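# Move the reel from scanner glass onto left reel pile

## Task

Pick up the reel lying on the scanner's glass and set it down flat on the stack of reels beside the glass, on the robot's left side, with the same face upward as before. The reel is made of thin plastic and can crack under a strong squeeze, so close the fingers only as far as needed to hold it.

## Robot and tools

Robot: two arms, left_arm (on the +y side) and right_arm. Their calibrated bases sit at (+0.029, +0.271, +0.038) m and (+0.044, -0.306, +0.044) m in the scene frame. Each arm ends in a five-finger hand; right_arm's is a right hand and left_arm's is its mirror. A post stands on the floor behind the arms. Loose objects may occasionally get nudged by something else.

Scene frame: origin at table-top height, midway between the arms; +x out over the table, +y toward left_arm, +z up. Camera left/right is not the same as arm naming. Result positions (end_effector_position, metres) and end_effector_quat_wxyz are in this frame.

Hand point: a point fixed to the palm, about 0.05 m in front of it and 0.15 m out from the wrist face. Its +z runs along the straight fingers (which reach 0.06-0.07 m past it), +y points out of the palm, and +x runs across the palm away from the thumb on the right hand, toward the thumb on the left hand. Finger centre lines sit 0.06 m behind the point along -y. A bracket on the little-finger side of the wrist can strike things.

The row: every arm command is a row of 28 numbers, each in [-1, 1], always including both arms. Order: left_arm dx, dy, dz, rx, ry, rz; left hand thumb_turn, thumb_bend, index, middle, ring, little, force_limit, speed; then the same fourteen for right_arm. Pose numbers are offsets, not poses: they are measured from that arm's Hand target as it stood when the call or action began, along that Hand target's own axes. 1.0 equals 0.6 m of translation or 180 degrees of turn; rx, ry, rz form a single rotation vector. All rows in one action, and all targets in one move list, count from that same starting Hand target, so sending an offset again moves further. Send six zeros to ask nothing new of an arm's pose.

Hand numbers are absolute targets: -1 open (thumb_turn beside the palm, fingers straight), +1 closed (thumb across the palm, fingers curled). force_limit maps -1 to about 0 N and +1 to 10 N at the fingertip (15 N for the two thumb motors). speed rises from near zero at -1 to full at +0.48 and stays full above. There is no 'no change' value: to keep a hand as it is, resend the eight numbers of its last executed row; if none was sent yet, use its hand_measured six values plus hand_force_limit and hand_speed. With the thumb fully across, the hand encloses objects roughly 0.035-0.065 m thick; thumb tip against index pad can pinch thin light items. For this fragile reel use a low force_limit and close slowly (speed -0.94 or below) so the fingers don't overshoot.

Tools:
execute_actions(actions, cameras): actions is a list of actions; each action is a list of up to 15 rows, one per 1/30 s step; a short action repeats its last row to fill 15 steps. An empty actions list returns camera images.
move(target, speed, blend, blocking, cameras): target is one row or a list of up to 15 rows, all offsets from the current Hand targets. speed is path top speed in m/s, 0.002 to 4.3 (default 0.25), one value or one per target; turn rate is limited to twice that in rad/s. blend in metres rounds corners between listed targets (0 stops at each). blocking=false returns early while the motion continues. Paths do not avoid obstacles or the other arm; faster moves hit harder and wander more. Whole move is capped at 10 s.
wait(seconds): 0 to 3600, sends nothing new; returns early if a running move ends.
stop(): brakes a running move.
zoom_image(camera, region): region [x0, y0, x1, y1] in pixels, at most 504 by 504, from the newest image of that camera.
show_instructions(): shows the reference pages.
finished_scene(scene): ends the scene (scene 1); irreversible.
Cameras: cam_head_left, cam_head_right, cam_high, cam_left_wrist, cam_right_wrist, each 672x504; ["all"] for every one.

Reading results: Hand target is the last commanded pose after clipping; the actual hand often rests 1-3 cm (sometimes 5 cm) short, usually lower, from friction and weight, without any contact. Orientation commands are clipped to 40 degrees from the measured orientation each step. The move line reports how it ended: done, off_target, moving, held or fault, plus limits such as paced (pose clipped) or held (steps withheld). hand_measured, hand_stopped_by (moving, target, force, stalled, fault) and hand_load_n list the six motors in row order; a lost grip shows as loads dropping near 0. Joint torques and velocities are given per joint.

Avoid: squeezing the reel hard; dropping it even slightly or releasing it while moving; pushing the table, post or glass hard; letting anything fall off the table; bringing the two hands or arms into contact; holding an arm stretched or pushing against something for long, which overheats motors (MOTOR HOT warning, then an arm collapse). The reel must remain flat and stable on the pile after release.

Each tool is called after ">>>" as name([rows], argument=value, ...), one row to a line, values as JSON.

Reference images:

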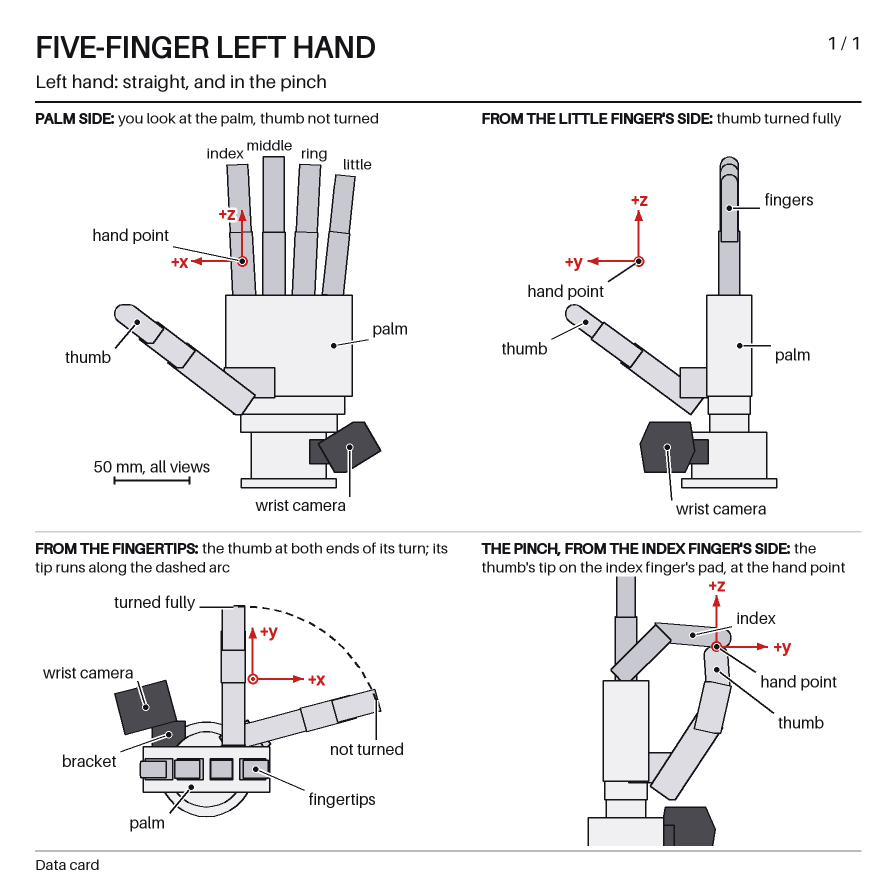

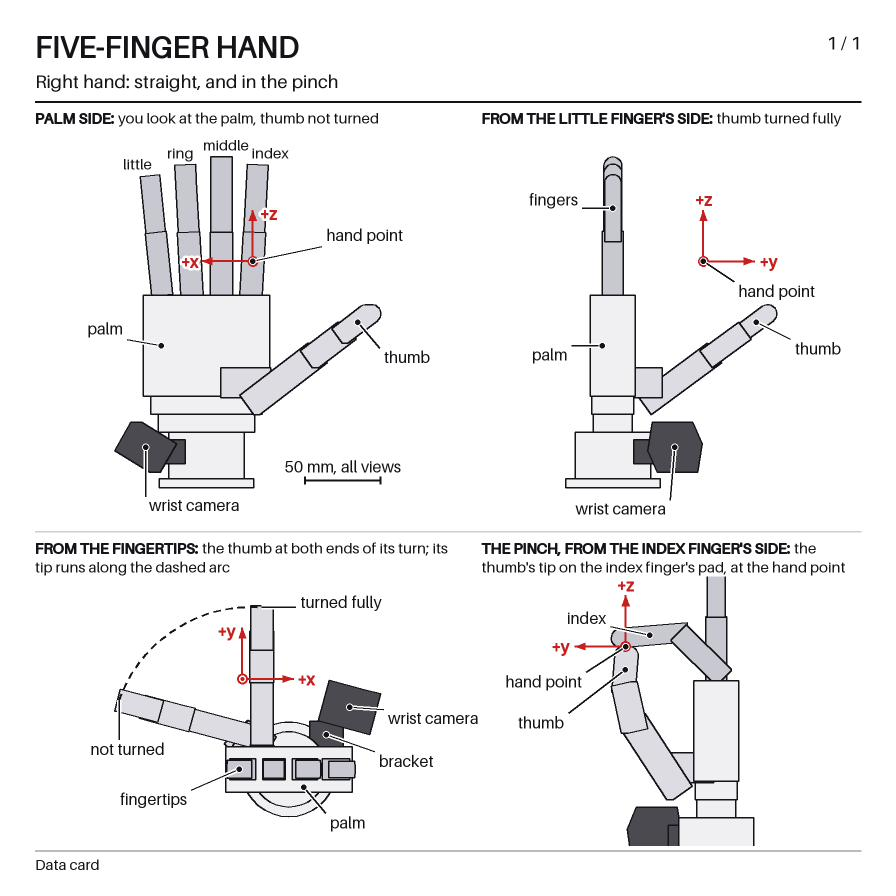

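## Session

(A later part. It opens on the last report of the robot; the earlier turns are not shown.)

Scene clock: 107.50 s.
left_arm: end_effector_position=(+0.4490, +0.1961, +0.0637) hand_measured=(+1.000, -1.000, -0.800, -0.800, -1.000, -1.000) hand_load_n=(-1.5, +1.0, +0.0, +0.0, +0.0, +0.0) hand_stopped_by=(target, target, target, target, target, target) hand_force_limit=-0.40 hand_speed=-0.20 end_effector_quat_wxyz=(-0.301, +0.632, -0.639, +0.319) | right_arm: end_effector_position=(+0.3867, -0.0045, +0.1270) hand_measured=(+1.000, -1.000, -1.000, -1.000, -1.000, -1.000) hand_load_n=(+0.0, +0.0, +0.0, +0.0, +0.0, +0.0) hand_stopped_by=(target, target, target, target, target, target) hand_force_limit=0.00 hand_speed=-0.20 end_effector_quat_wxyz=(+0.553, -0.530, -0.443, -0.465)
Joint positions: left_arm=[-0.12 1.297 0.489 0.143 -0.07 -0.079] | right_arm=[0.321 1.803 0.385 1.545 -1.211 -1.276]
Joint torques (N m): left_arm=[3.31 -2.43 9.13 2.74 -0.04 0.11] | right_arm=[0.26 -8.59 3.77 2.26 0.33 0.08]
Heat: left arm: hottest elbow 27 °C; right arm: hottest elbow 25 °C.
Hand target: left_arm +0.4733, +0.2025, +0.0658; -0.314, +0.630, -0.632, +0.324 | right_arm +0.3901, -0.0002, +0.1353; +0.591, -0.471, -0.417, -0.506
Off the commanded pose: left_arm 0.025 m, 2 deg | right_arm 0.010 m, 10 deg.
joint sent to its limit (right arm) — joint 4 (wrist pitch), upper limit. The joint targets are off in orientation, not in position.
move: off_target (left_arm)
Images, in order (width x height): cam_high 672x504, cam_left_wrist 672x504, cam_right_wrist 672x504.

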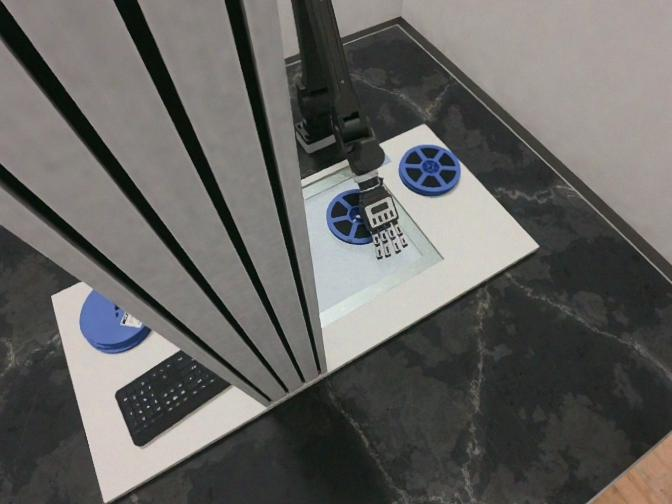

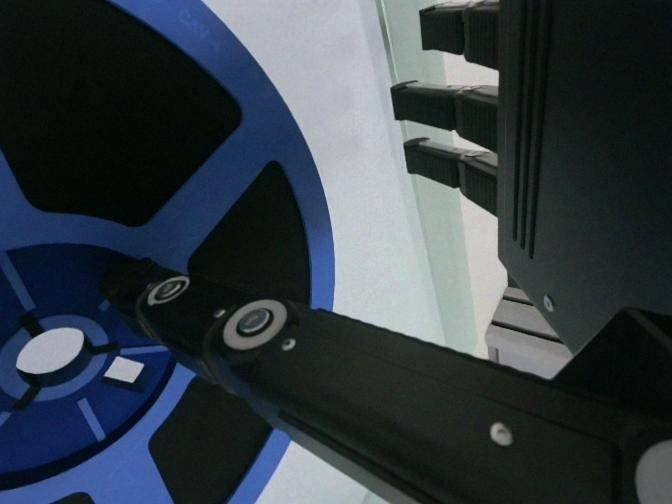

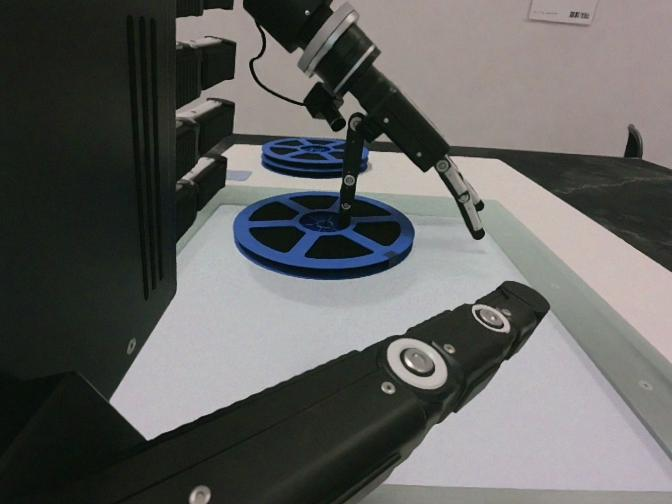

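>>> move(target=[0,-0.019,0.027,0,0,0,1,-1,-0.8,-0.8,-1,-1,-0.4,-0.2,0,0,0,0,0,0,1,-1,-1,-1,-1,-1,0,-0.2], speed=0.05, cameras=["cam_right_wrist","cam_left_wrist"])

>>> zoom_image(camera="cam_right_wrist", region=[210, 120, 510, 290])

Scene clock: 109.20 s.
left_arm: end_effector_position=(+0.4695, +0.1941, +0.0642) hand_measured=(+1.000, -1.000, -0.800, -0.800, -1.000, -1.000) hand_load_n=(-0.5, +1.0, +0.0, +0.0, +0.0, +0.0) hand_stopped_by=(target, target, target, target, target, target) hand_force_limit=-0.40 hand_speed=-0.20 end_effector_quat_wxyz=(-0.300, +0.632, -0.639, +0.321) | right_arm: end_effector_position=(+0.3867, -0.0045, +0.1270) hand_measured=(+1.000, -1.000, -1.000, -1.000, -1.000, -1.000) hand_load_n=(+0.0, +0.0, +0.0, +0.0, +0.0, +0.0) hand_stopped_by=(target, target, target, target, target, target) hand_force_limit=0.00 hand_speed=-0.20 end_effector_quat_wxyz=(+0.553, -0.530, -0.443, -0.465)
Joint positions: left_arm=[-0.115 1.353 0.541 0.15 -0.062 -0.077] | right_arm=[0.321 1.803 0.385 1.545 -1.211 -1.276]
Joint torques (N m): left_arm=[3.31 -3.43 9.02 2.66 -0.15 0.12] | right_arm=[0.26 -8.59 3.77 2.25 0.34 0.08]
Heat: left arm: hottest elbow 27 °C; right arm: hottest elbow 25 °C.
Hand target: left_arm +0.4931, +0.2021, +0.0654; -0.314, +0.630, -0.633, +0.324 | right_arm +0.3901, -0.0002, +0.1353; +0.591, -0.471, -0.417, -0.506
Off the commanded pose: left_arm 0.025 m, 2 deg | right_arm 0.010 m, 10 deg.
joint sent to its limit (right arm) — joint 4 (wrist pitch), upper limit. The joint targets are off in orientation, not in position.
move: off_target (left_arm)
Images, in order (width x height): cam_left_wrist 672x504, cam_right_wrist 672x504.

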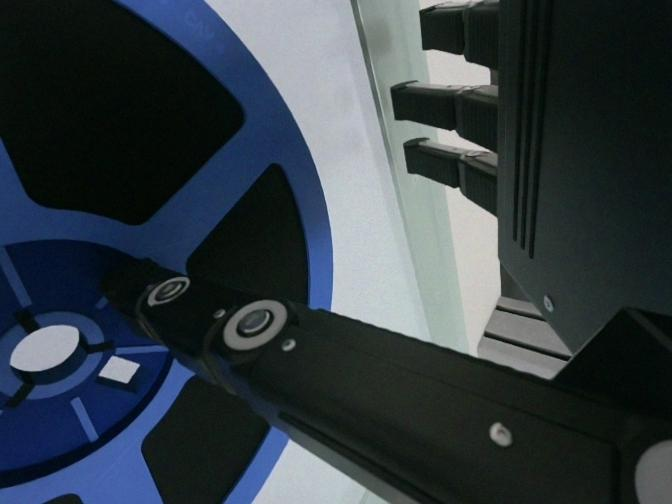

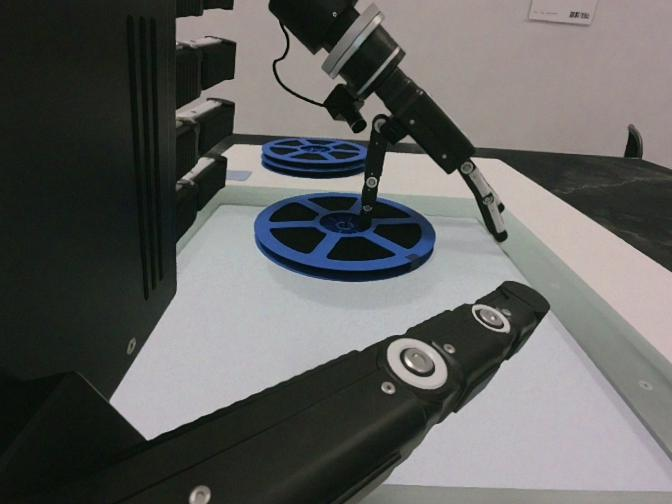

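Scaled by 1.680 from the camera's image (finer frame: 960x720).

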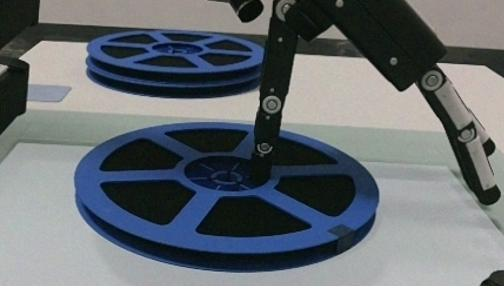

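>>> move(target=[0,0,0,0,0,0,1,-1,0.05,0.05,-1,-1,-0.4,-0.94,0,0,0,0,0,0,1,-1,-1,-1,-1,-1,0,-0.2], speed=0.05, cameras=["cam_right_wrist","cam_left_wrist"])

>>> zoom_image(camera="cam_right_wrist", region=[210, 120, 510, 290])

Scene clock: 114.07 s.
left_arm: end_effector_position=(+0.4771, +0.1939, +0.0656) hand_measured=(+1.000, -1.000, -0.044, -0.068, -1.000, -1.000) hand_load_n=(+0.0, +0.5, +3.0, +2.5, +0.0, +0.0) hand_stopped_by=(target, target, force, force, target, target) hand_force_limit=-0.40 hand_speed=-0.94 end_effector_quat_wxyz=(-0.304, +0.630, -0.636, +0.326) | right_arm: end_effector_position=(+0.3867, -0.0045, +0.1270) hand_measured=(+1.000, -1.000, -1.000, -1.000, -1.000, -1.000) hand_load_n=(+0.0, +0.0, +0.0, +0.0, +0.0, +0.0) hand_stopped_by=(target, target, target, target, target, target) hand_force_limit=0.00 hand_speed=-0.20 end_effector_quat_wxyz=(+0.553, -0.530, -0.443, -0.465)
Joint positions: left_arm=[-0.114 1.369 0.55 0.172 -0.062 -0.077] | right_arm=[0.321 1.803 0.385 1.545 -1.211 -1.276]
Joint torques (N m): left_arm=[3.14 -4.66 8.42 2 -0.14 0.11] | right_arm=[0.26 -8.59 3.77 2.25 0.33 0.08]
Heat: left arm: hottest elbow 27 °C; right arm: hottest elbow 25 °C.
Hand target: left_arm +0.4932, +0.2021, +0.0656; -0.315, +0.629, -0.633, +0.324 | right_arm +0.3901, -0.0002, +0.1353; +0.591, -0.471, -0.417, -0.506
Off the commanded pose: left_arm 0.018 m, 1 deg | right_arm 0.010 m, 10 deg.
joint sent to its limit (right arm) — joint 4 (wrist pitch), upper limit. The joint targets are off in orientation, not in position.
move: done
Images, in order (width x height): cam_left_wrist 672x504, cam_right_wrist 672x504.

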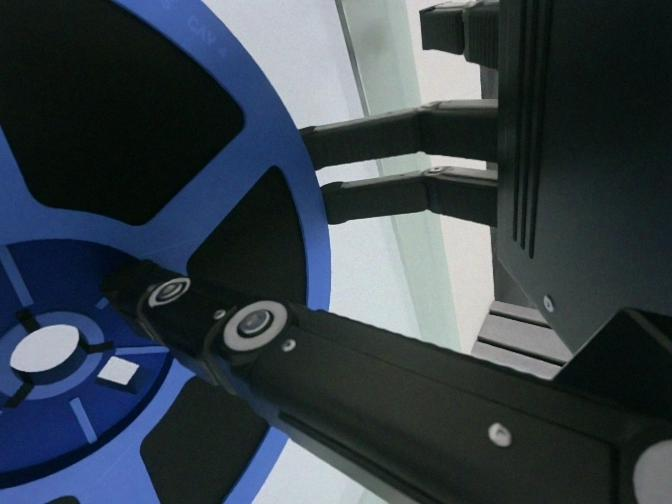

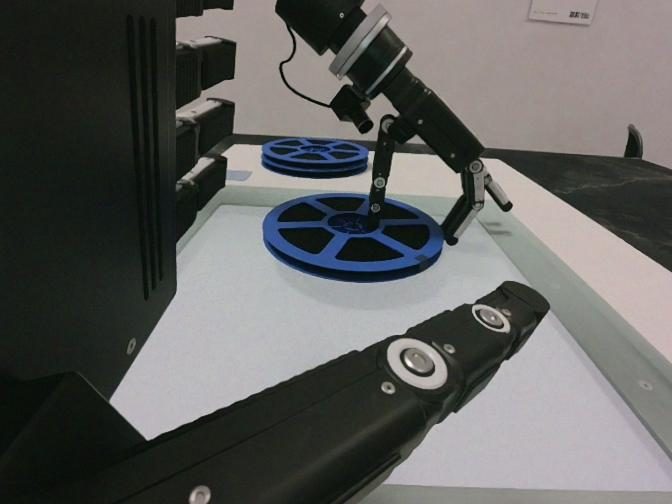

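Scaled by 1.680 from the camera's image (finer frame: 960x720).

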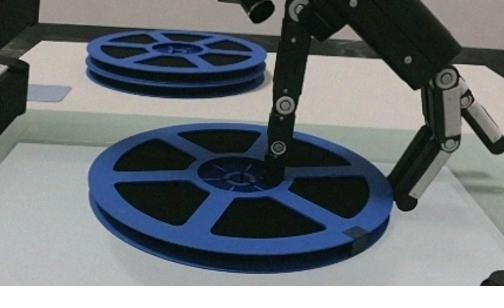

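>>> zoom_image(camera="cam_right_wrist", region=[400, 190, 480, 260])

>>> zoom_image(camera="cam_right_wrist", region=[320, 190, 400, 250])

Scaled by 6.300 from the camera's image (finer frame: 960x720).

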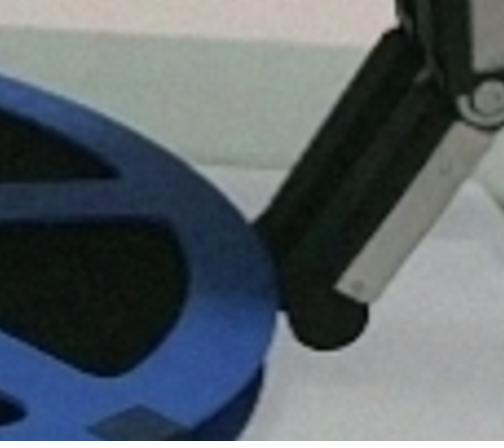

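Scaled by 6.300 from the camera's image (finer frame: 960x720).

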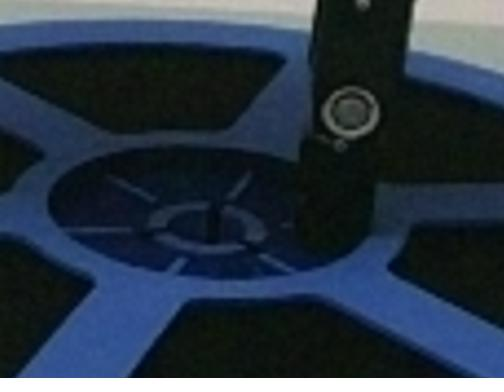

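>>> move([
  [0,0,0.001,0,0,0,1,-1,-0.6,-0.6,-1,-1,-0.4,-0.4,0,0,0,0,0,0,1,-1,-1,-1,-1,-1,0,-0.2],
  [0.005,-0.055,-0.065,-0.033,0,0,0.9,-0.5,-0.6,-0.6,-1,-1,-0.4,-0.2,0,0,0,0,0,0,1,-1,-1,-1,-1,-1,0,-0.2],
  [0.005,-0.055,-0.067,-0.033,0,0,1,-0.5,-0.6,-0.6,-1,-1,-0.4,-0.2,0,0,0,0,0,0,1,-1,-1,-1,-1,-1,0,-0.2],
], speed=0.08, cameras=["cam_right_wrist","cam_left_wrist"])

>>> zoom_image(camera="cam_right_wrist", region=[240, 100, 540, 290])

Scene clock: 119.07 s.
left_arm: end_effector_position=(+0.4613, +0.1961, +0.0926) hand_measured=(+1.000, -0.500, -0.600, -0.600, -1.000, -1.000) hand_load_n=(+0.5, +0.0, +0.0, +0.0, +0.0, +0.0) hand_stopped_by=(target, target, target, target, target, target) hand_force_limit=-0.40 hand_speed=-0.20 end_effector_quat_wxyz=(-0.266, +0.648, -0.657, +0.277) | right_arm: end_effector_position=(+0.3867, -0.0045, +0.1270) hand_measured=(+1.000, -1.000, -1.000, -1.000, -1.000, -1.000) hand_load_n=(+0.0, -0.5, +0.0, +0.0, +0.0, +0.0) hand_stopped_by=(target, target, target, target, target, target) hand_force_limit=0.00 hand_speed=-0.20 end_effector_quat_wxyz=(+0.553, -0.530, -0.443, -0.465)
Joint positions: left_arm=[-0.113 1.286 0.649 -0.147 -0.063 -0.077] | right_arm=[0.321 1.803 0.385 1.545 -1.211 -1.276]
Joint torques (N m): left_arm=[2.67 -8.12 10.17 0.95 -0.06 0] | right_arm=[0.26 -8.59 3.75 2.25 0.34 0.08]
Heat: left arm: hottest elbow 27 °C; right arm: hottest elbow 25 °C.
Hand target: left_arm +0.4803, +0.1999, +0.1159; -0.282, +0.645, -0.648, +0.290 | right_arm +0.3901, -0.0002, +0.1353; +0.591, -0.471, -0.417, -0.506
Off the commanded pose: left_arm 0.030 m, 3 deg | right_arm 0.010 m, 10 deg.
joint sent to its limit (right arm) — joint 4 (wrist pitch), upper limit. The joint targets are off in orientation, not in position.
move: off_target (left_arm); target 2's new numbers were sent with left_arm's hand 0.030 m and 2 deg from that target; target 3's new numbers were sent with left_arm's hand 0.030 m and 3 deg from that target
Images, in order (width x height): cam_left_wrist 672x504, cam_right_wrist 672x504.

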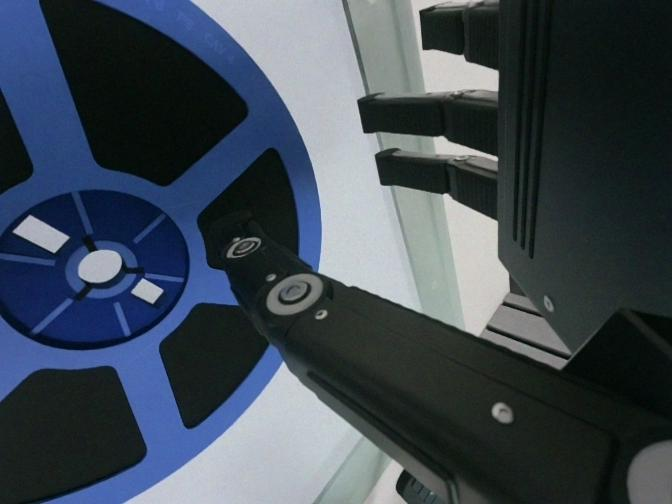

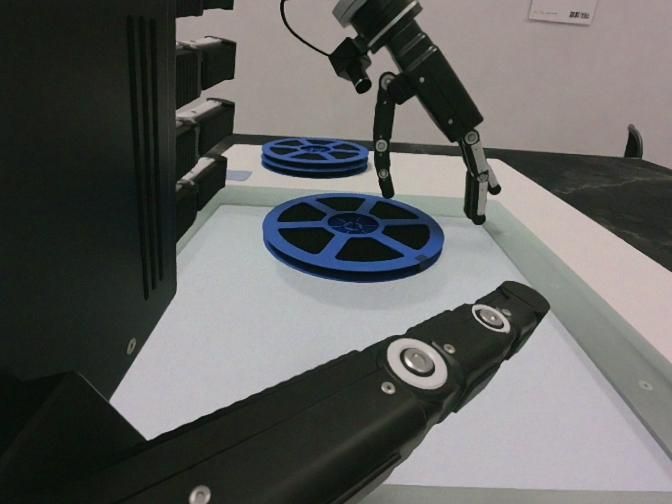

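Scaled by 1.680 from the camera's image (finer frame: 960x720).

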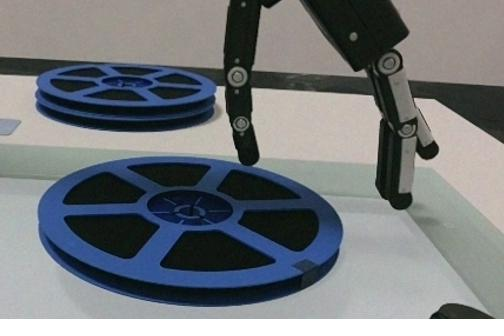

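>>> move([
  [0,0.0567,-0.0227,0.0306,0,0,1,-0.5,-0.75,-0.75,-1,-1,-0.4,-0.3,0,0,0,0,0,0,1,-1,-1,-1,-1,-1,0,-0.2],
  [0,0.095,0.012,0.0306,0,0,1,-0.5,-0.75,-0.75,-1,-1,-0.4,-0.3,0,0,0,0,0,0,1,-1,-1,-1,-1,-1,0,-0.2],
], speed=0.06, cameras=["cam_right_wrist","cam_left_wrist"])

>>> zoom_image(camera="cam_right_wrist", region=[240, 110, 540, 290])

>>> zoom_image(camera="cam_right_wrist", region=[320, 190, 400, 250])

Scene clock: 122.70 s.
left_arm: end_effector_position=(+0.4454, +0.2017, +0.0686) hand_measured=(+1.000, -0.500, -0.750, -0.750, -1.000, -1.000) hand_load_n=(+0.0, +0.0, -0.5, +0.0, +0.0, +0.0) hand_stopped_by=(target, target, target, target, target, target) hand_force_limit=-0.40 hand_speed=-0.30 end_effector_quat_wxyz=(-0.308, +0.634, -0.635, +0.316) | right_arm: end_effector_position=(+0.3867, -0.0045, +0.1270) hand_measured=(+1.000, -1.000, -1.000, -1.000, -1.000, -1.000) hand_load_n=(+0.5, +0.0, +0.0, +0.0, +0.0, +0.0) hand_stopped_by=(target, target, target, target, target, target) hand_force_limit=0.00 hand_speed=-0.20 end_effector_quat_wxyz=(+0.553, -0.530, -0.443, -0.465)
Joint positions: left_arm=[-0.113 1.267 0.48 0.128 -0.082 -0.077] | right_arm=[0.321 1.803 0.385 1.545 -1.211 -1.276]
Joint torques (N m): left_arm=[1.08 -5.66 6 2.25 -0.11 -0.04] | right_arm=[0.26 -8.59 3.77 2.25 0.33 0.08]
Heat: left arm: hottest elbow 27 °C; right arm: hottest elbow 25 °C.
Hand target: left_arm +0.4472, +0.1997, +0.0688; -0.312, +0.631, -0.634, +0.321 | right_arm +0.3901, -0.0002, +0.1353; +0.591, -0.471, -0.417, -0.506
Off the commanded pose: left_arm 0.003 m, 1 deg | right_arm 0.010 m, 10 deg.
joint sent to its limit (right arm) — joint 4 (wrist pitch), upper limit. The joint targets are off in orientation, not in position.
move: done
Images, in order (width x height): cam_left_wrist 672x504, cam_right_wrist 672x504.

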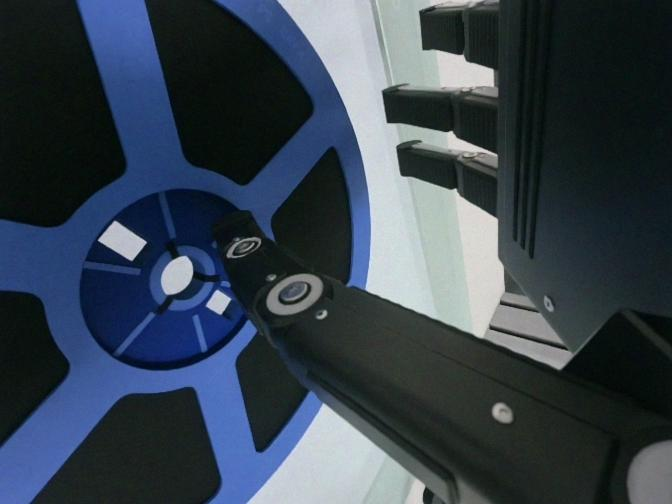

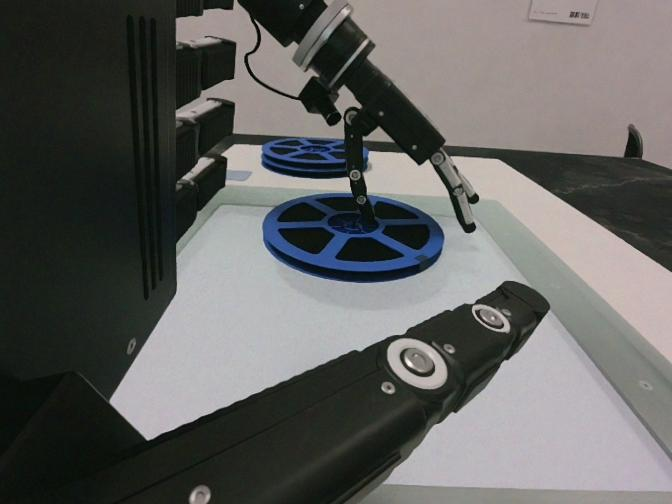

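Scaled by 1.680 from the camera's image (finer frame: 960x720).

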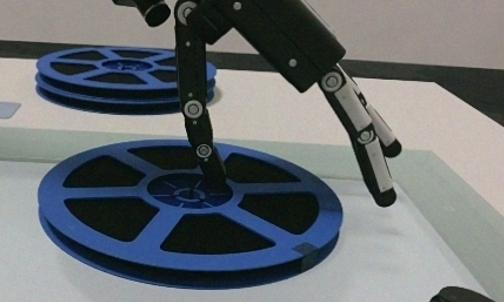

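Scaled by 6.300 from the camera's image (finer frame: 960x720).

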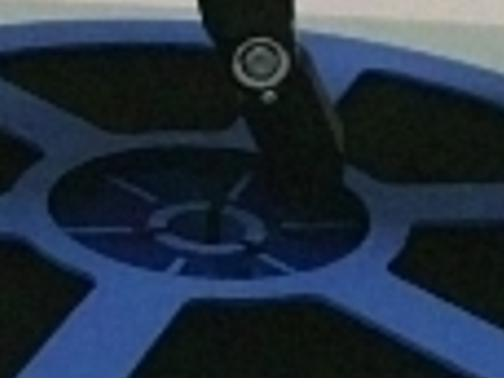

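>>> move(target=[0.0067,-0.0027,-0.002,0.018,0,0,1,-0.5,-0.75,-0.75,-1,-1,-0.4,-0.3,0,0,0,0,0,0,1,-1,-1,-1,-1,-1,0,-0.2], speed=0.06, cameras=["cam_right_wrist"])

>>> zoom_image(camera="cam_right_wrist", region=[240, 110, 540, 290])

>>> zoom_image(camera="cam_right_wrist", region=[320, 190, 400, 250])

Scene clock: 124.10 s.
left_arm: end_effector_position=(+0.4462, +0.2020, +0.0683) hand_measured=(+1.000, -0.500, -0.750, -0.750, -1.000, -1.000) hand_load_n=(+0.0, +0.0, +0.0, +0.0, +0.0, +0.0) hand_stopped_by=(target, target, target, target, target, target) hand_force_limit=-0.40 hand_speed=-0.30 end_effector_quat_wxyz=(-0.326, +0.628, -0.625, +0.330) | right_arm: end_effector_position=(+0.3867, -0.0045, +0.1270) hand_measured=(+1.000, -1.000, -1.000, -1.000, -1.000, -1.000) hand_load_n=(+0.0, +0.0, +0.0, +0.0, +0.0, +0.0) hand_stopped_by=(target, target, target, target, target, target) hand_force_limit=0.00 hand_speed=-0.20 end_effector_quat_wxyz=(+0.553, -0.530, -0.443, -0.465)
Joint positions: left_arm=[-0.121 1.267 0.445 0.214 -0.1 -0.077] | right_arm=[0.321 1.803 0.385 1.545 -1.211 -1.276]
Joint torques (N m): left_arm=[0.15 -6.07 5.72 2.29 -0.11 -0.1] | right_arm=[0.26 -8.59 3.77 2.25 0.34 0.08]
Heat: left arm: hottest elbow 27 °C; right arm: hottest elbow 25 °C.
Hand target: left_arm +0.4472, +0.1957, +0.0709; -0.330, +0.622, -0.624, +0.339 | right_arm +0.3901, -0.0002, +0.1353; +0.591, -0.471, -0.417, -0.506
Off the commanded pose: left_arm 0.007 m, 1 deg | right_arm 0.010 m, 10 deg.
joint sent to its limit (right arm) — joint 4 (wrist pitch), upper limit. The joint targets are off in orientation, not in position.
move: done

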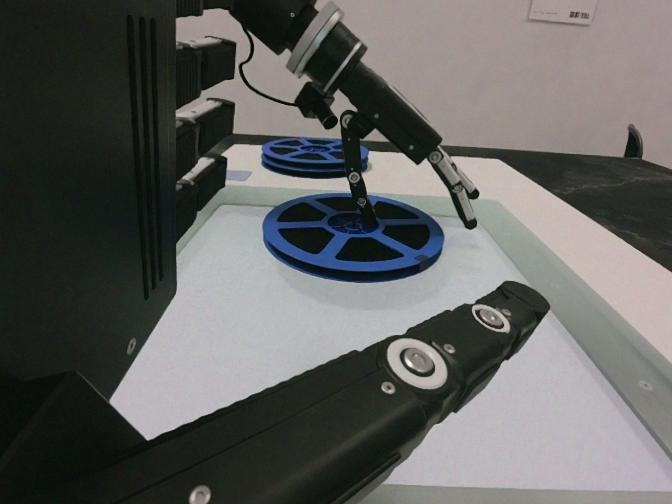

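Scaled by 1.680 from the camera's image (finer frame: 960x720).

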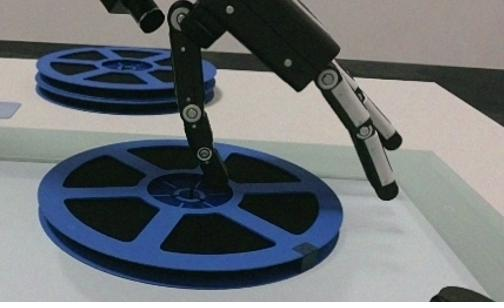

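Scaled by 6.300 from the camera's image (finer frame: 960x720).

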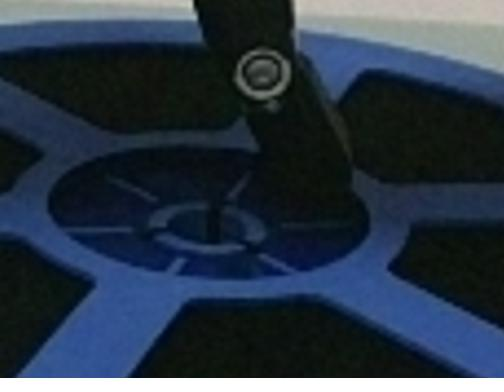

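>>> move(target=[0,0,0,0,0,0,1,-0.5,-0.52,-0.52,-1,-1,-0.6,-0.85,0,0,0,0,0,0,1,-1,-1,-1,-1,-1,0,-0.2], speed=0.06, cameras=["cam_right_wrist","cam_left_wrist"])

>>> zoom_image(camera="cam_right_wrist", region=[340, 160, 500, 260])

Scene clock: 125.10 s.
left_arm: end_effector_position=(+0.4463, +0.2021, +0.0683) hand_measured=(+1.000, -0.500, -0.520, -0.520, -1.000, -1.000) hand_load_n=(+0.0, +0.0, +0.0, +0.0, +0.0, +0.0) hand_stopped_by=(target, target, target, target, target, target) hand_force_limit=-0.60 hand_speed=-0.85 end_effector_quat_wxyz=(-0.327, +0.628, -0.625, +0.330) | right_arm: end_effector_position=(+0.3867, -0.0045, +0.1270) hand_measured=(+1.000, -1.000, -1.000, -1.000, -1.000, -1.000) hand_load_n=(+0.5, +0.0, +0.0, +0.0, +0.0, +0.0) hand_stopped_by=(target, target, target, target, target, target) hand_force_limit=0.00 hand_speed=-0.20 end_effector_quat_wxyz=(+0.553, -0.530, -0.443, -0.465)
Joint positions: left_arm=[-0.121 1.267 0.445 0.214 -0.1 -0.077] | right_arm=[0.321 1.803 0.385 1.545 -1.211 -1.276]
Joint torques (N m): left_arm=[0.21 -5.95 5.76 2.29 -0.11 -0.1] | right_arm=[0.26 -8.59 3.77 2.25 0.33 0.08]
Heat: left arm: hottest elbow 27 °C; right arm: hottest elbow 25 °C.
Hand target: left_arm +0.4472, +0.1958, +0.0709; -0.330, +0.622, -0.624, +0.339 | right_arm +0.3901, -0.0002, +0.1353; +0.591, -0.471, -0.417, -0.506
Off the commanded pose: left_arm 0.007 m, 1 deg | right_arm 0.010 m, 10 deg.
joint sent to its limit (right arm) — joint 4 (wrist pitch), upper limit. The joint targets are off in orientation, not in position.
move: done
Images, in order (width x height): cam_left_wrist 672x504, cam_right_wrist 672x504.

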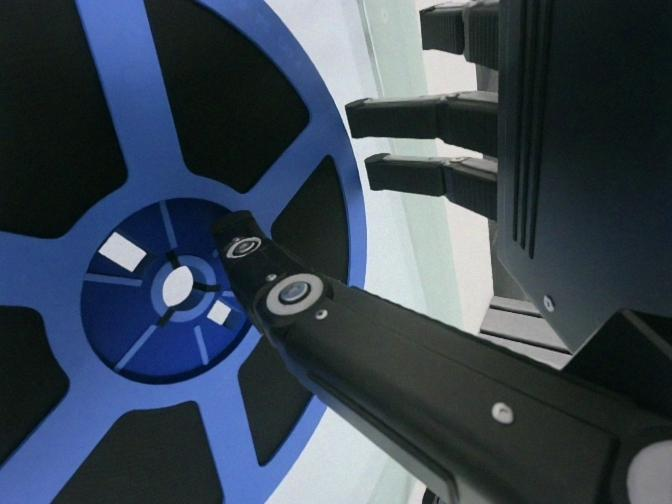

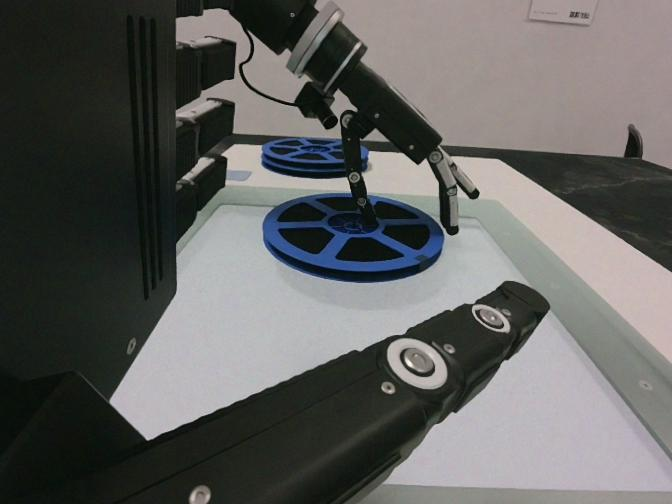

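Scaled by 3.150 from the camera's image (finer frame: 960x720).

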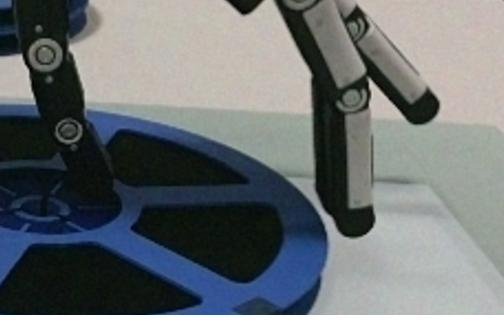

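>>> move(target=[0,0,0,0,0,0,1,-0.5,-0.2,-0.2,-1,-1,-0.6,-0.94,0,0,0,0,0,0,1,-1,-1,-1,-1,-1,0,-0.2], speed=0.06, cameras=["cam_right_wrist","cam_left_wrist"])

>>> zoom_image(camera="cam_right_wrist", region=[320, 160, 480, 260])

Scene clock: 127.60 s.
left_arm: end_effector_position=(+0.4490, +0.2018, +0.0710) hand_measured=(+1.000, -0.500, -0.200, -0.392, -1.000, -1.000) hand_load_n=(+0.0, +0.0, +0.0, +1.5, +0.0, +0.0) hand_stopped_by=(target, target, target, force, target, target) hand_force_limit=-0.60 hand_speed=-0.94 end_effector_quat_wxyz=(-0.331, +0.626, -0.622, +0.335) | right_arm: end_effector_position=(+0.3867, -0.0045, +0.1270) hand_measured=(+1.000, -1.000, -1.000, -1.000, -1.000, -1.000) hand_load_n=(+0.5, +0.0, +0.0, +0.0, +0.0, +0.0) hand_stopped_by=(target, target, target, target, target, target) hand_force_limit=0.00 hand_speed=-0.20 end_effector_quat_wxyz=(+0.553, -0.530, -0.443, -0.465)
Joint positions: left_arm=[-0.121 1.267 0.445 0.228 -0.1 -0.077] | right_arm=[0.321 1.803 0.385 1.545 -1.211 -1.276]
Joint torques (N m): left_arm=[0.15 -5.95 5.75 1.83 -0.09 -0.09] | right_arm=[0.26 -8.59 3.77 2.25 0.34 0.08]
Heat: left arm: hottest elbow 27 °C; right arm: hottest elbow 25 °C.
Hand target: left_arm +0.4472, +0.1957, +0.0709; -0.330, +0.622, -0.624, +0.339 | right_arm +0.3901, -0.0002, +0.1353; +0.591, -0.471, -0.417, -0.506
Off the commanded pose: left_arm 0.006 m, 1 deg | right_arm 0.010 m, 10 deg.
joint sent to its limit (right arm) — joint 4 (wrist pitch), upper limit. The joint targets are off in orientation, not in position.
move: done
Images, in order (width x height): cam_left_wrist 672x504, cam_right_wrist 672x504.

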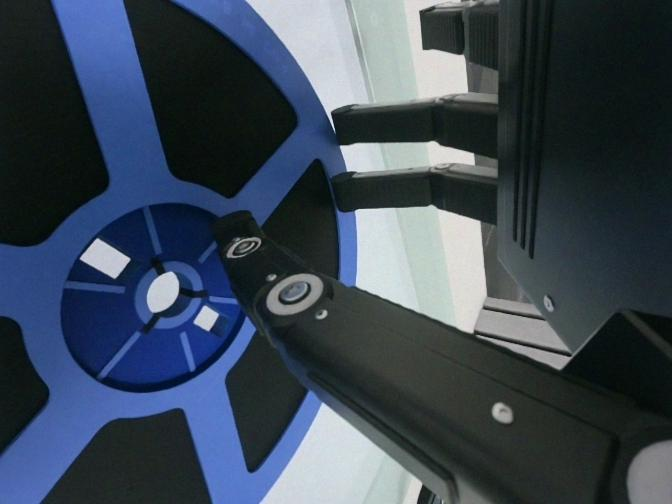

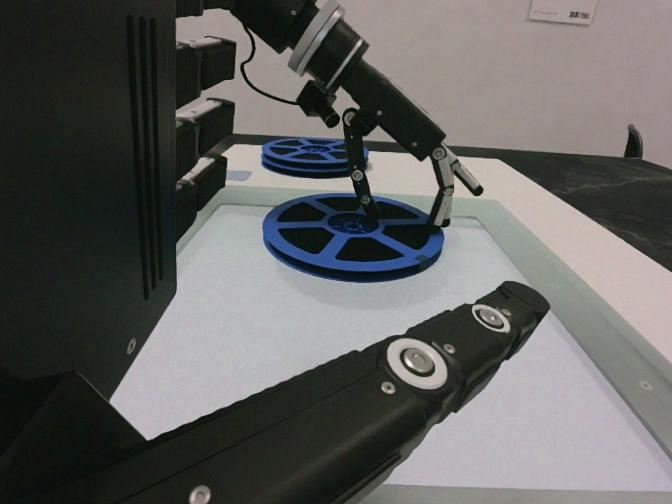

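Scaled by 3.150 from the camera's image (finer frame: 960x720).

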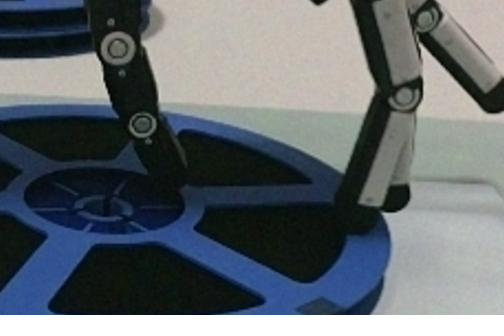

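>>> move([
  [0,0,0,0.001,0,0,1,-0.5,-0.75,-0.75,-1,-1,-0.6,-0.5,0,0,0,0,0,0,1,-1,-1,-1,-1,-1,0,-0.2],
  [0,0.003,0.003,-0.020,0,0,1,-0.5,-0.75,-0.75,-1,-1,-0.6,-0.5,0,0,0,0,0,0,1,-1,-1,-1,-1,-1,0,-0.2],
], speed=0.05, cameras=["cam_right_wrist","cam_left_wrist"])

>>> zoom_image(camera="cam_right_wrist", region=[320, 160, 480, 260])

Scene clock: 129.63 s.
left_arm: end_effector_position=(+0.4364, +0.2023, +0.0598) hand_measured=(+1.000, -0.500, -0.750, -0.750, -1.000, -1.000) hand_load_n=(+0.0, +0.0, +0.0, +0.0, +0.0, +0.0) hand_stopped_by=(target, target, target, target, target, target) hand_force_limit=-0.60 hand_speed=-0.50 end_effector_quat_wxyz=(-0.311, +0.634, -0.635, +0.313) | right_arm: end_effector_position=(+0.3867, -0.0045, +0.1270) hand_measured=(+1.000, -1.000, -1.000, -1.000, -1.000, -1.000) hand_load_n=(+0.0, -0.5, +0.0, +0.0, +0.0, +0.0) hand_stopped_by=(target, target, target, target, target, target) hand_force_limit=0.00 hand_speed=-0.20 end_effector_quat_wxyz=(+0.553, -0.530, -0.443, -0.465)
Joint positions: left_arm=[-0.121 1.267 0.448 0.159 -0.096 -0.077] | right_arm=[0.321 1.803 0.385 1.545 -1.211 -1.276]
Joint torques (N m): left_arm=[0.5 -5.07 8.64 0.88 0.06 -0.13] | right_arm=[0.21 -8.53 3.77 2.25 0.34 0.08]
Heat: left arm: hottest elbow 27 °C; right arm: hottest elbow 25 °C.
Hand target: left_arm +0.4478, +0.1955, +0.0685; -0.310, +0.632, -0.635, +0.319 | right_arm +0.3901, -0.0002, +0.1353; +0.591, -0.471, -0.417, -0.506
Off the commanded pose: left_arm 0.016 m, 1 deg | right_arm 0.010 m, 10 deg.
joint sent to its limit (right arm) — joint 4 (wrist pitch), upper limit. The joint targets are off in orientation, not in position.
move: off_target (left_arm)
Images, in order (width x height): cam_left_wrist 672x504, cam_right_wrist 672x504.

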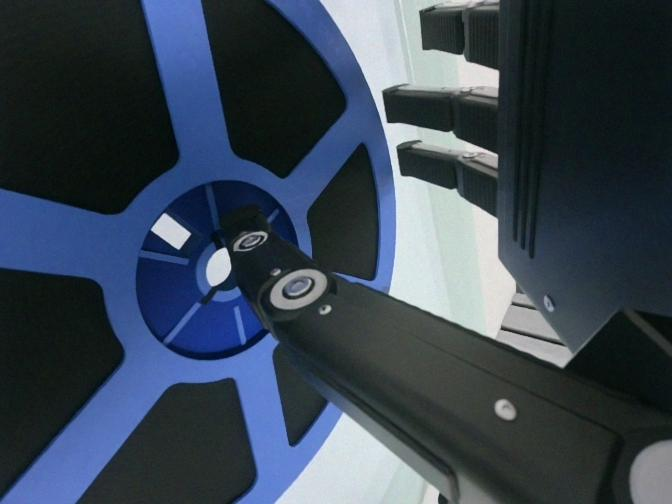

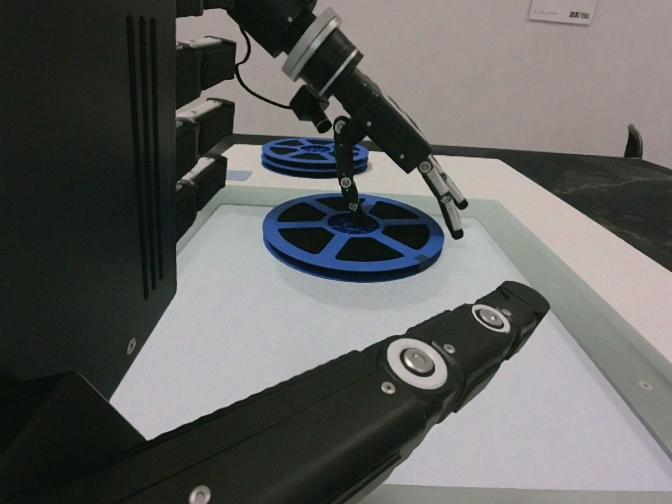

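Scaled by 3.150 from the camera's image (finer frame: 960x720).

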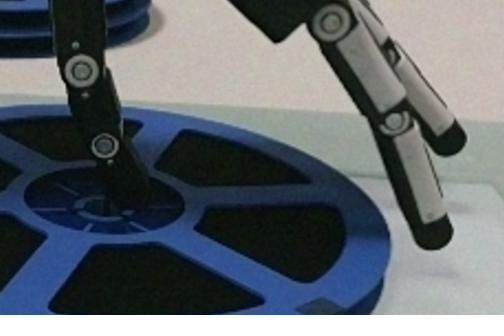

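>>> move([
  [0,-0.0398,-0.0302,0.002,0,0,0.9,-0.45,-0.75,-0.75,-1,-1,-0.6,-0.3,0,0,0,0,0,0,1,-1,-1,-1,-1,-1,0,-0.2],
  [0,-0.0398,-0.0304,0.002,0,0,1,-0.5,-0.75,-0.75,-1,-1,-0.6,-0.3,0,0,0,0,0,0,1,-1,-1,-1,-1,-1,0,-0.2],
  [0,-0.0004,-0.0003,0.002,0,0,1,-0.5,-0.75,-0.75,-1,-1,-0.6,-0.3,0,0,0,0,0,0,1,-1,-1,-1,-1,-1,0,-0.2],
], speed=0.06, cameras=["cam_right_wrist","cam_left_wrist"])

>>> zoom_image(camera="cam_right_wrist", region=[320, 160, 480, 260])

Scene clock: 132.53 s.
left_arm: end_effector_position=(+0.4411, +0.2017, +0.0641) hand_measured=(+1.000, -0.500, -0.750, -0.750, -1.000, -1.000) hand_load_n=(+0.0, +0.0, +0.0, +0.0, +0.0, +0.0) hand_stopped_by=(target, target, target, target, target, target) hand_force_limit=-0.60 hand_speed=-0.30 end_effector_quat_wxyz=(-0.309, +0.636, -0.636, +0.310) | right_arm: end_effector_position=(+0.3867, -0.0045, +0.1270) hand_measured=(+1.000, -1.000, -1.000, -1.000, -1.000, -1.000) hand_load_n=(+0.5, +0.0, +0.0, +0.0, +0.0, +0.0) hand_stopped_by=(target, target, target, target, target, target) hand_force_limit=0.00 hand_speed=-0.20 end_effector_quat_wxyz=(+0.553, -0.530, -0.443, -0.465)
Joint positions: left_arm=[-0.121 1.269 0.472 0.128 -0.096 -0.077] | right_arm=[0.321 1.803 0.385 1.545 -1.211 -1.276]
Joint torques (N m): left_arm=[0.56 -5.48 6.76 2.22 0.02 -0.12] | right_arm=[0.26 -8.59 3.77 2.25 0.34 0.08]
Heat: left arm: hottest elbow 27 °C; right arm: hottest wrist roll 25 °C.
Hand target: left_arm +0.4478, +0.1956, +0.0689; -0.312, +0.631, -0.634, +0.321 | right_arm +0.3901, -0.0002, +0.1353; +0.591, -0.471, -0.417, -0.506
Off the commanded pose: left_arm 0.010 m, 2 deg | right_arm 0.010 m, 10 deg.
joint sent to its limit (right arm) — joint 4 (wrist pitch), upper limit. The joint targets are off in orientation, not in position.
move: done; target 2's new numbers were sent with left_arm's hand 0.030 m and 2 deg from that target
Images, in order (width x height): cam_left_wrist 672x504, cam_right_wrist 672x504.

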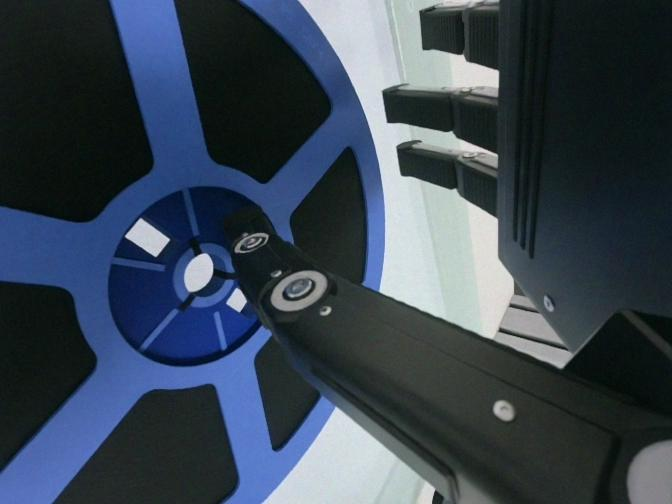

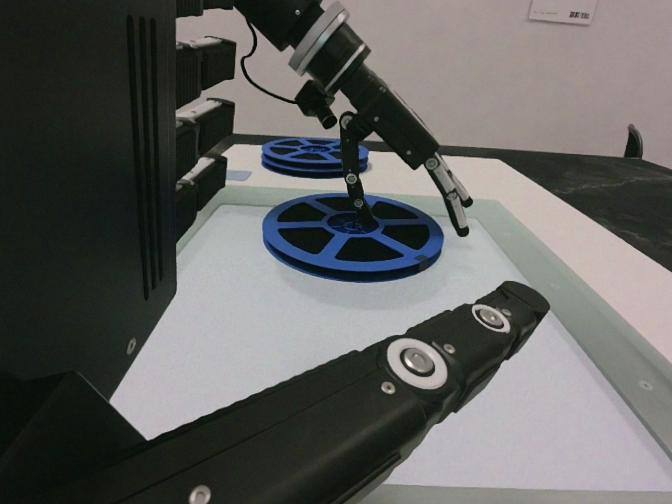

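Scaled by 3.150 from the camera's image (finer frame: 960x720).

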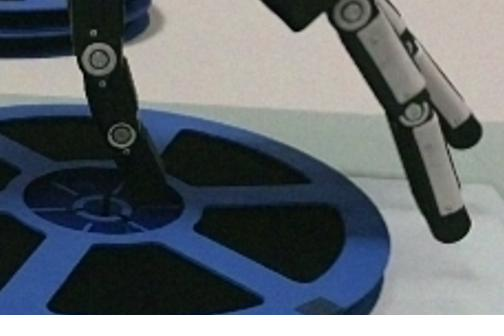

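>>> move(target=[0,-0.008,-0.006,0,0,0,1,-0.5,-0.55,-0.55,-1,-1,-0.6,-0.8,0,0,0,0,0,0,1,-1,-1,-1,-1,-1,0,-0.2], speed=0.06, cameras=["cam_right_wrist","cam_left_wrist"])

>>> zoom_image(camera="cam_right_wrist", region=[320, 160, 480, 260])

Scene clock: 133.40 s.
left_arm: end_effector_position=(+0.4411, +0.2017, +0.0644) hand_measured=(+1.000, -0.500, -0.550, -0.550, -1.000, -1.000) hand_load_n=(+0.0, +0.0, +0.5, +0.0, +0.0, +0.0) hand_stopped_by=(target, target, target, target, target, target) hand_force_limit=-0.60 hand_speed=-0.80 end_effector_quat_wxyz=(-0.309, +0.636, -0.636, +0.310) | right_arm: end_effector_position=(+0.3867, -0.0045, +0.1270) hand_measured=(+1.000, -1.000, -1.000, -1.000, -1.000, -1.000) hand_load_n=(+0.0, +0.0, +0.0, +0.0, +0.0, +0.0) hand_stopped_by=(target, target, target, target, target, target) hand_force_limit=0.00 hand_speed=-0.20 end_effector_quat_wxyz=(+0.553, -0.530, -0.443, -0.465)
Joint positions: left_arm=[-0.121 1.268 0.472 0.128 -0.096 -0.077] | right_arm=[0.321 1.803 0.385 1.545 -1.211 -1.276]
Joint torques (N m): left_arm=[0.5 -6.89 7.34 1.4 0.03 -0.13] | right_arm=[0.21 -8.59 3.77 2.25 0.33 0.08]
Heat: left arm: hottest elbow 27 °C; right arm: hottest wrist roll 25 °C.
Hand target: left_arm +0.4478, +0.1956, +0.0749; -0.312, +0.631, -0.634, +0.321 | right_arm +0.3901, -0.0002, +0.1353; +0.591, -0.471, -0.417, -0.506
Off the commanded pose: left_arm 0.014 m, 1 deg | right_arm 0.010 m, 10 deg.
joint sent to its limit (right arm) — joint 4 (wrist pitch), upper limit. The joint targets are off in orientation, not in position.
move: off_target (left_arm)
Images, in order (width x height): cam_left_wrist 672x504, cam_right_wrist 672x504.

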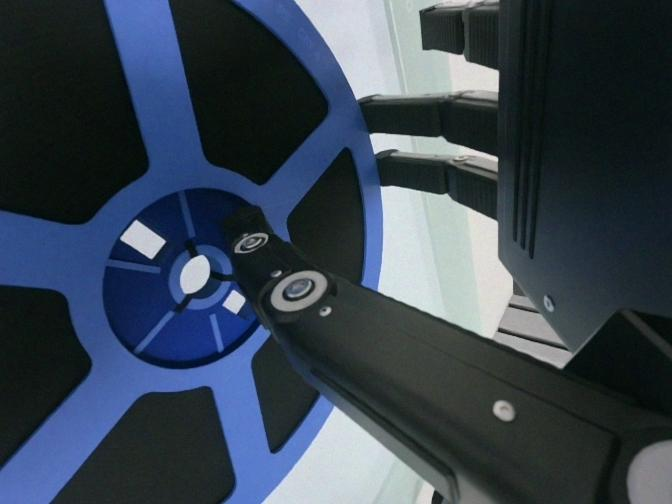

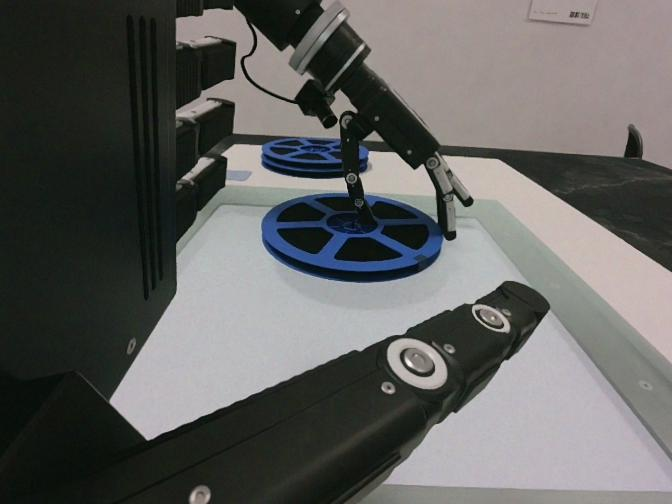

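Scaled by 3.150 from the camera's image (finer frame: 960x720).

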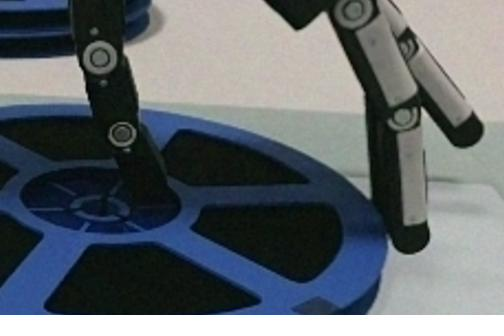

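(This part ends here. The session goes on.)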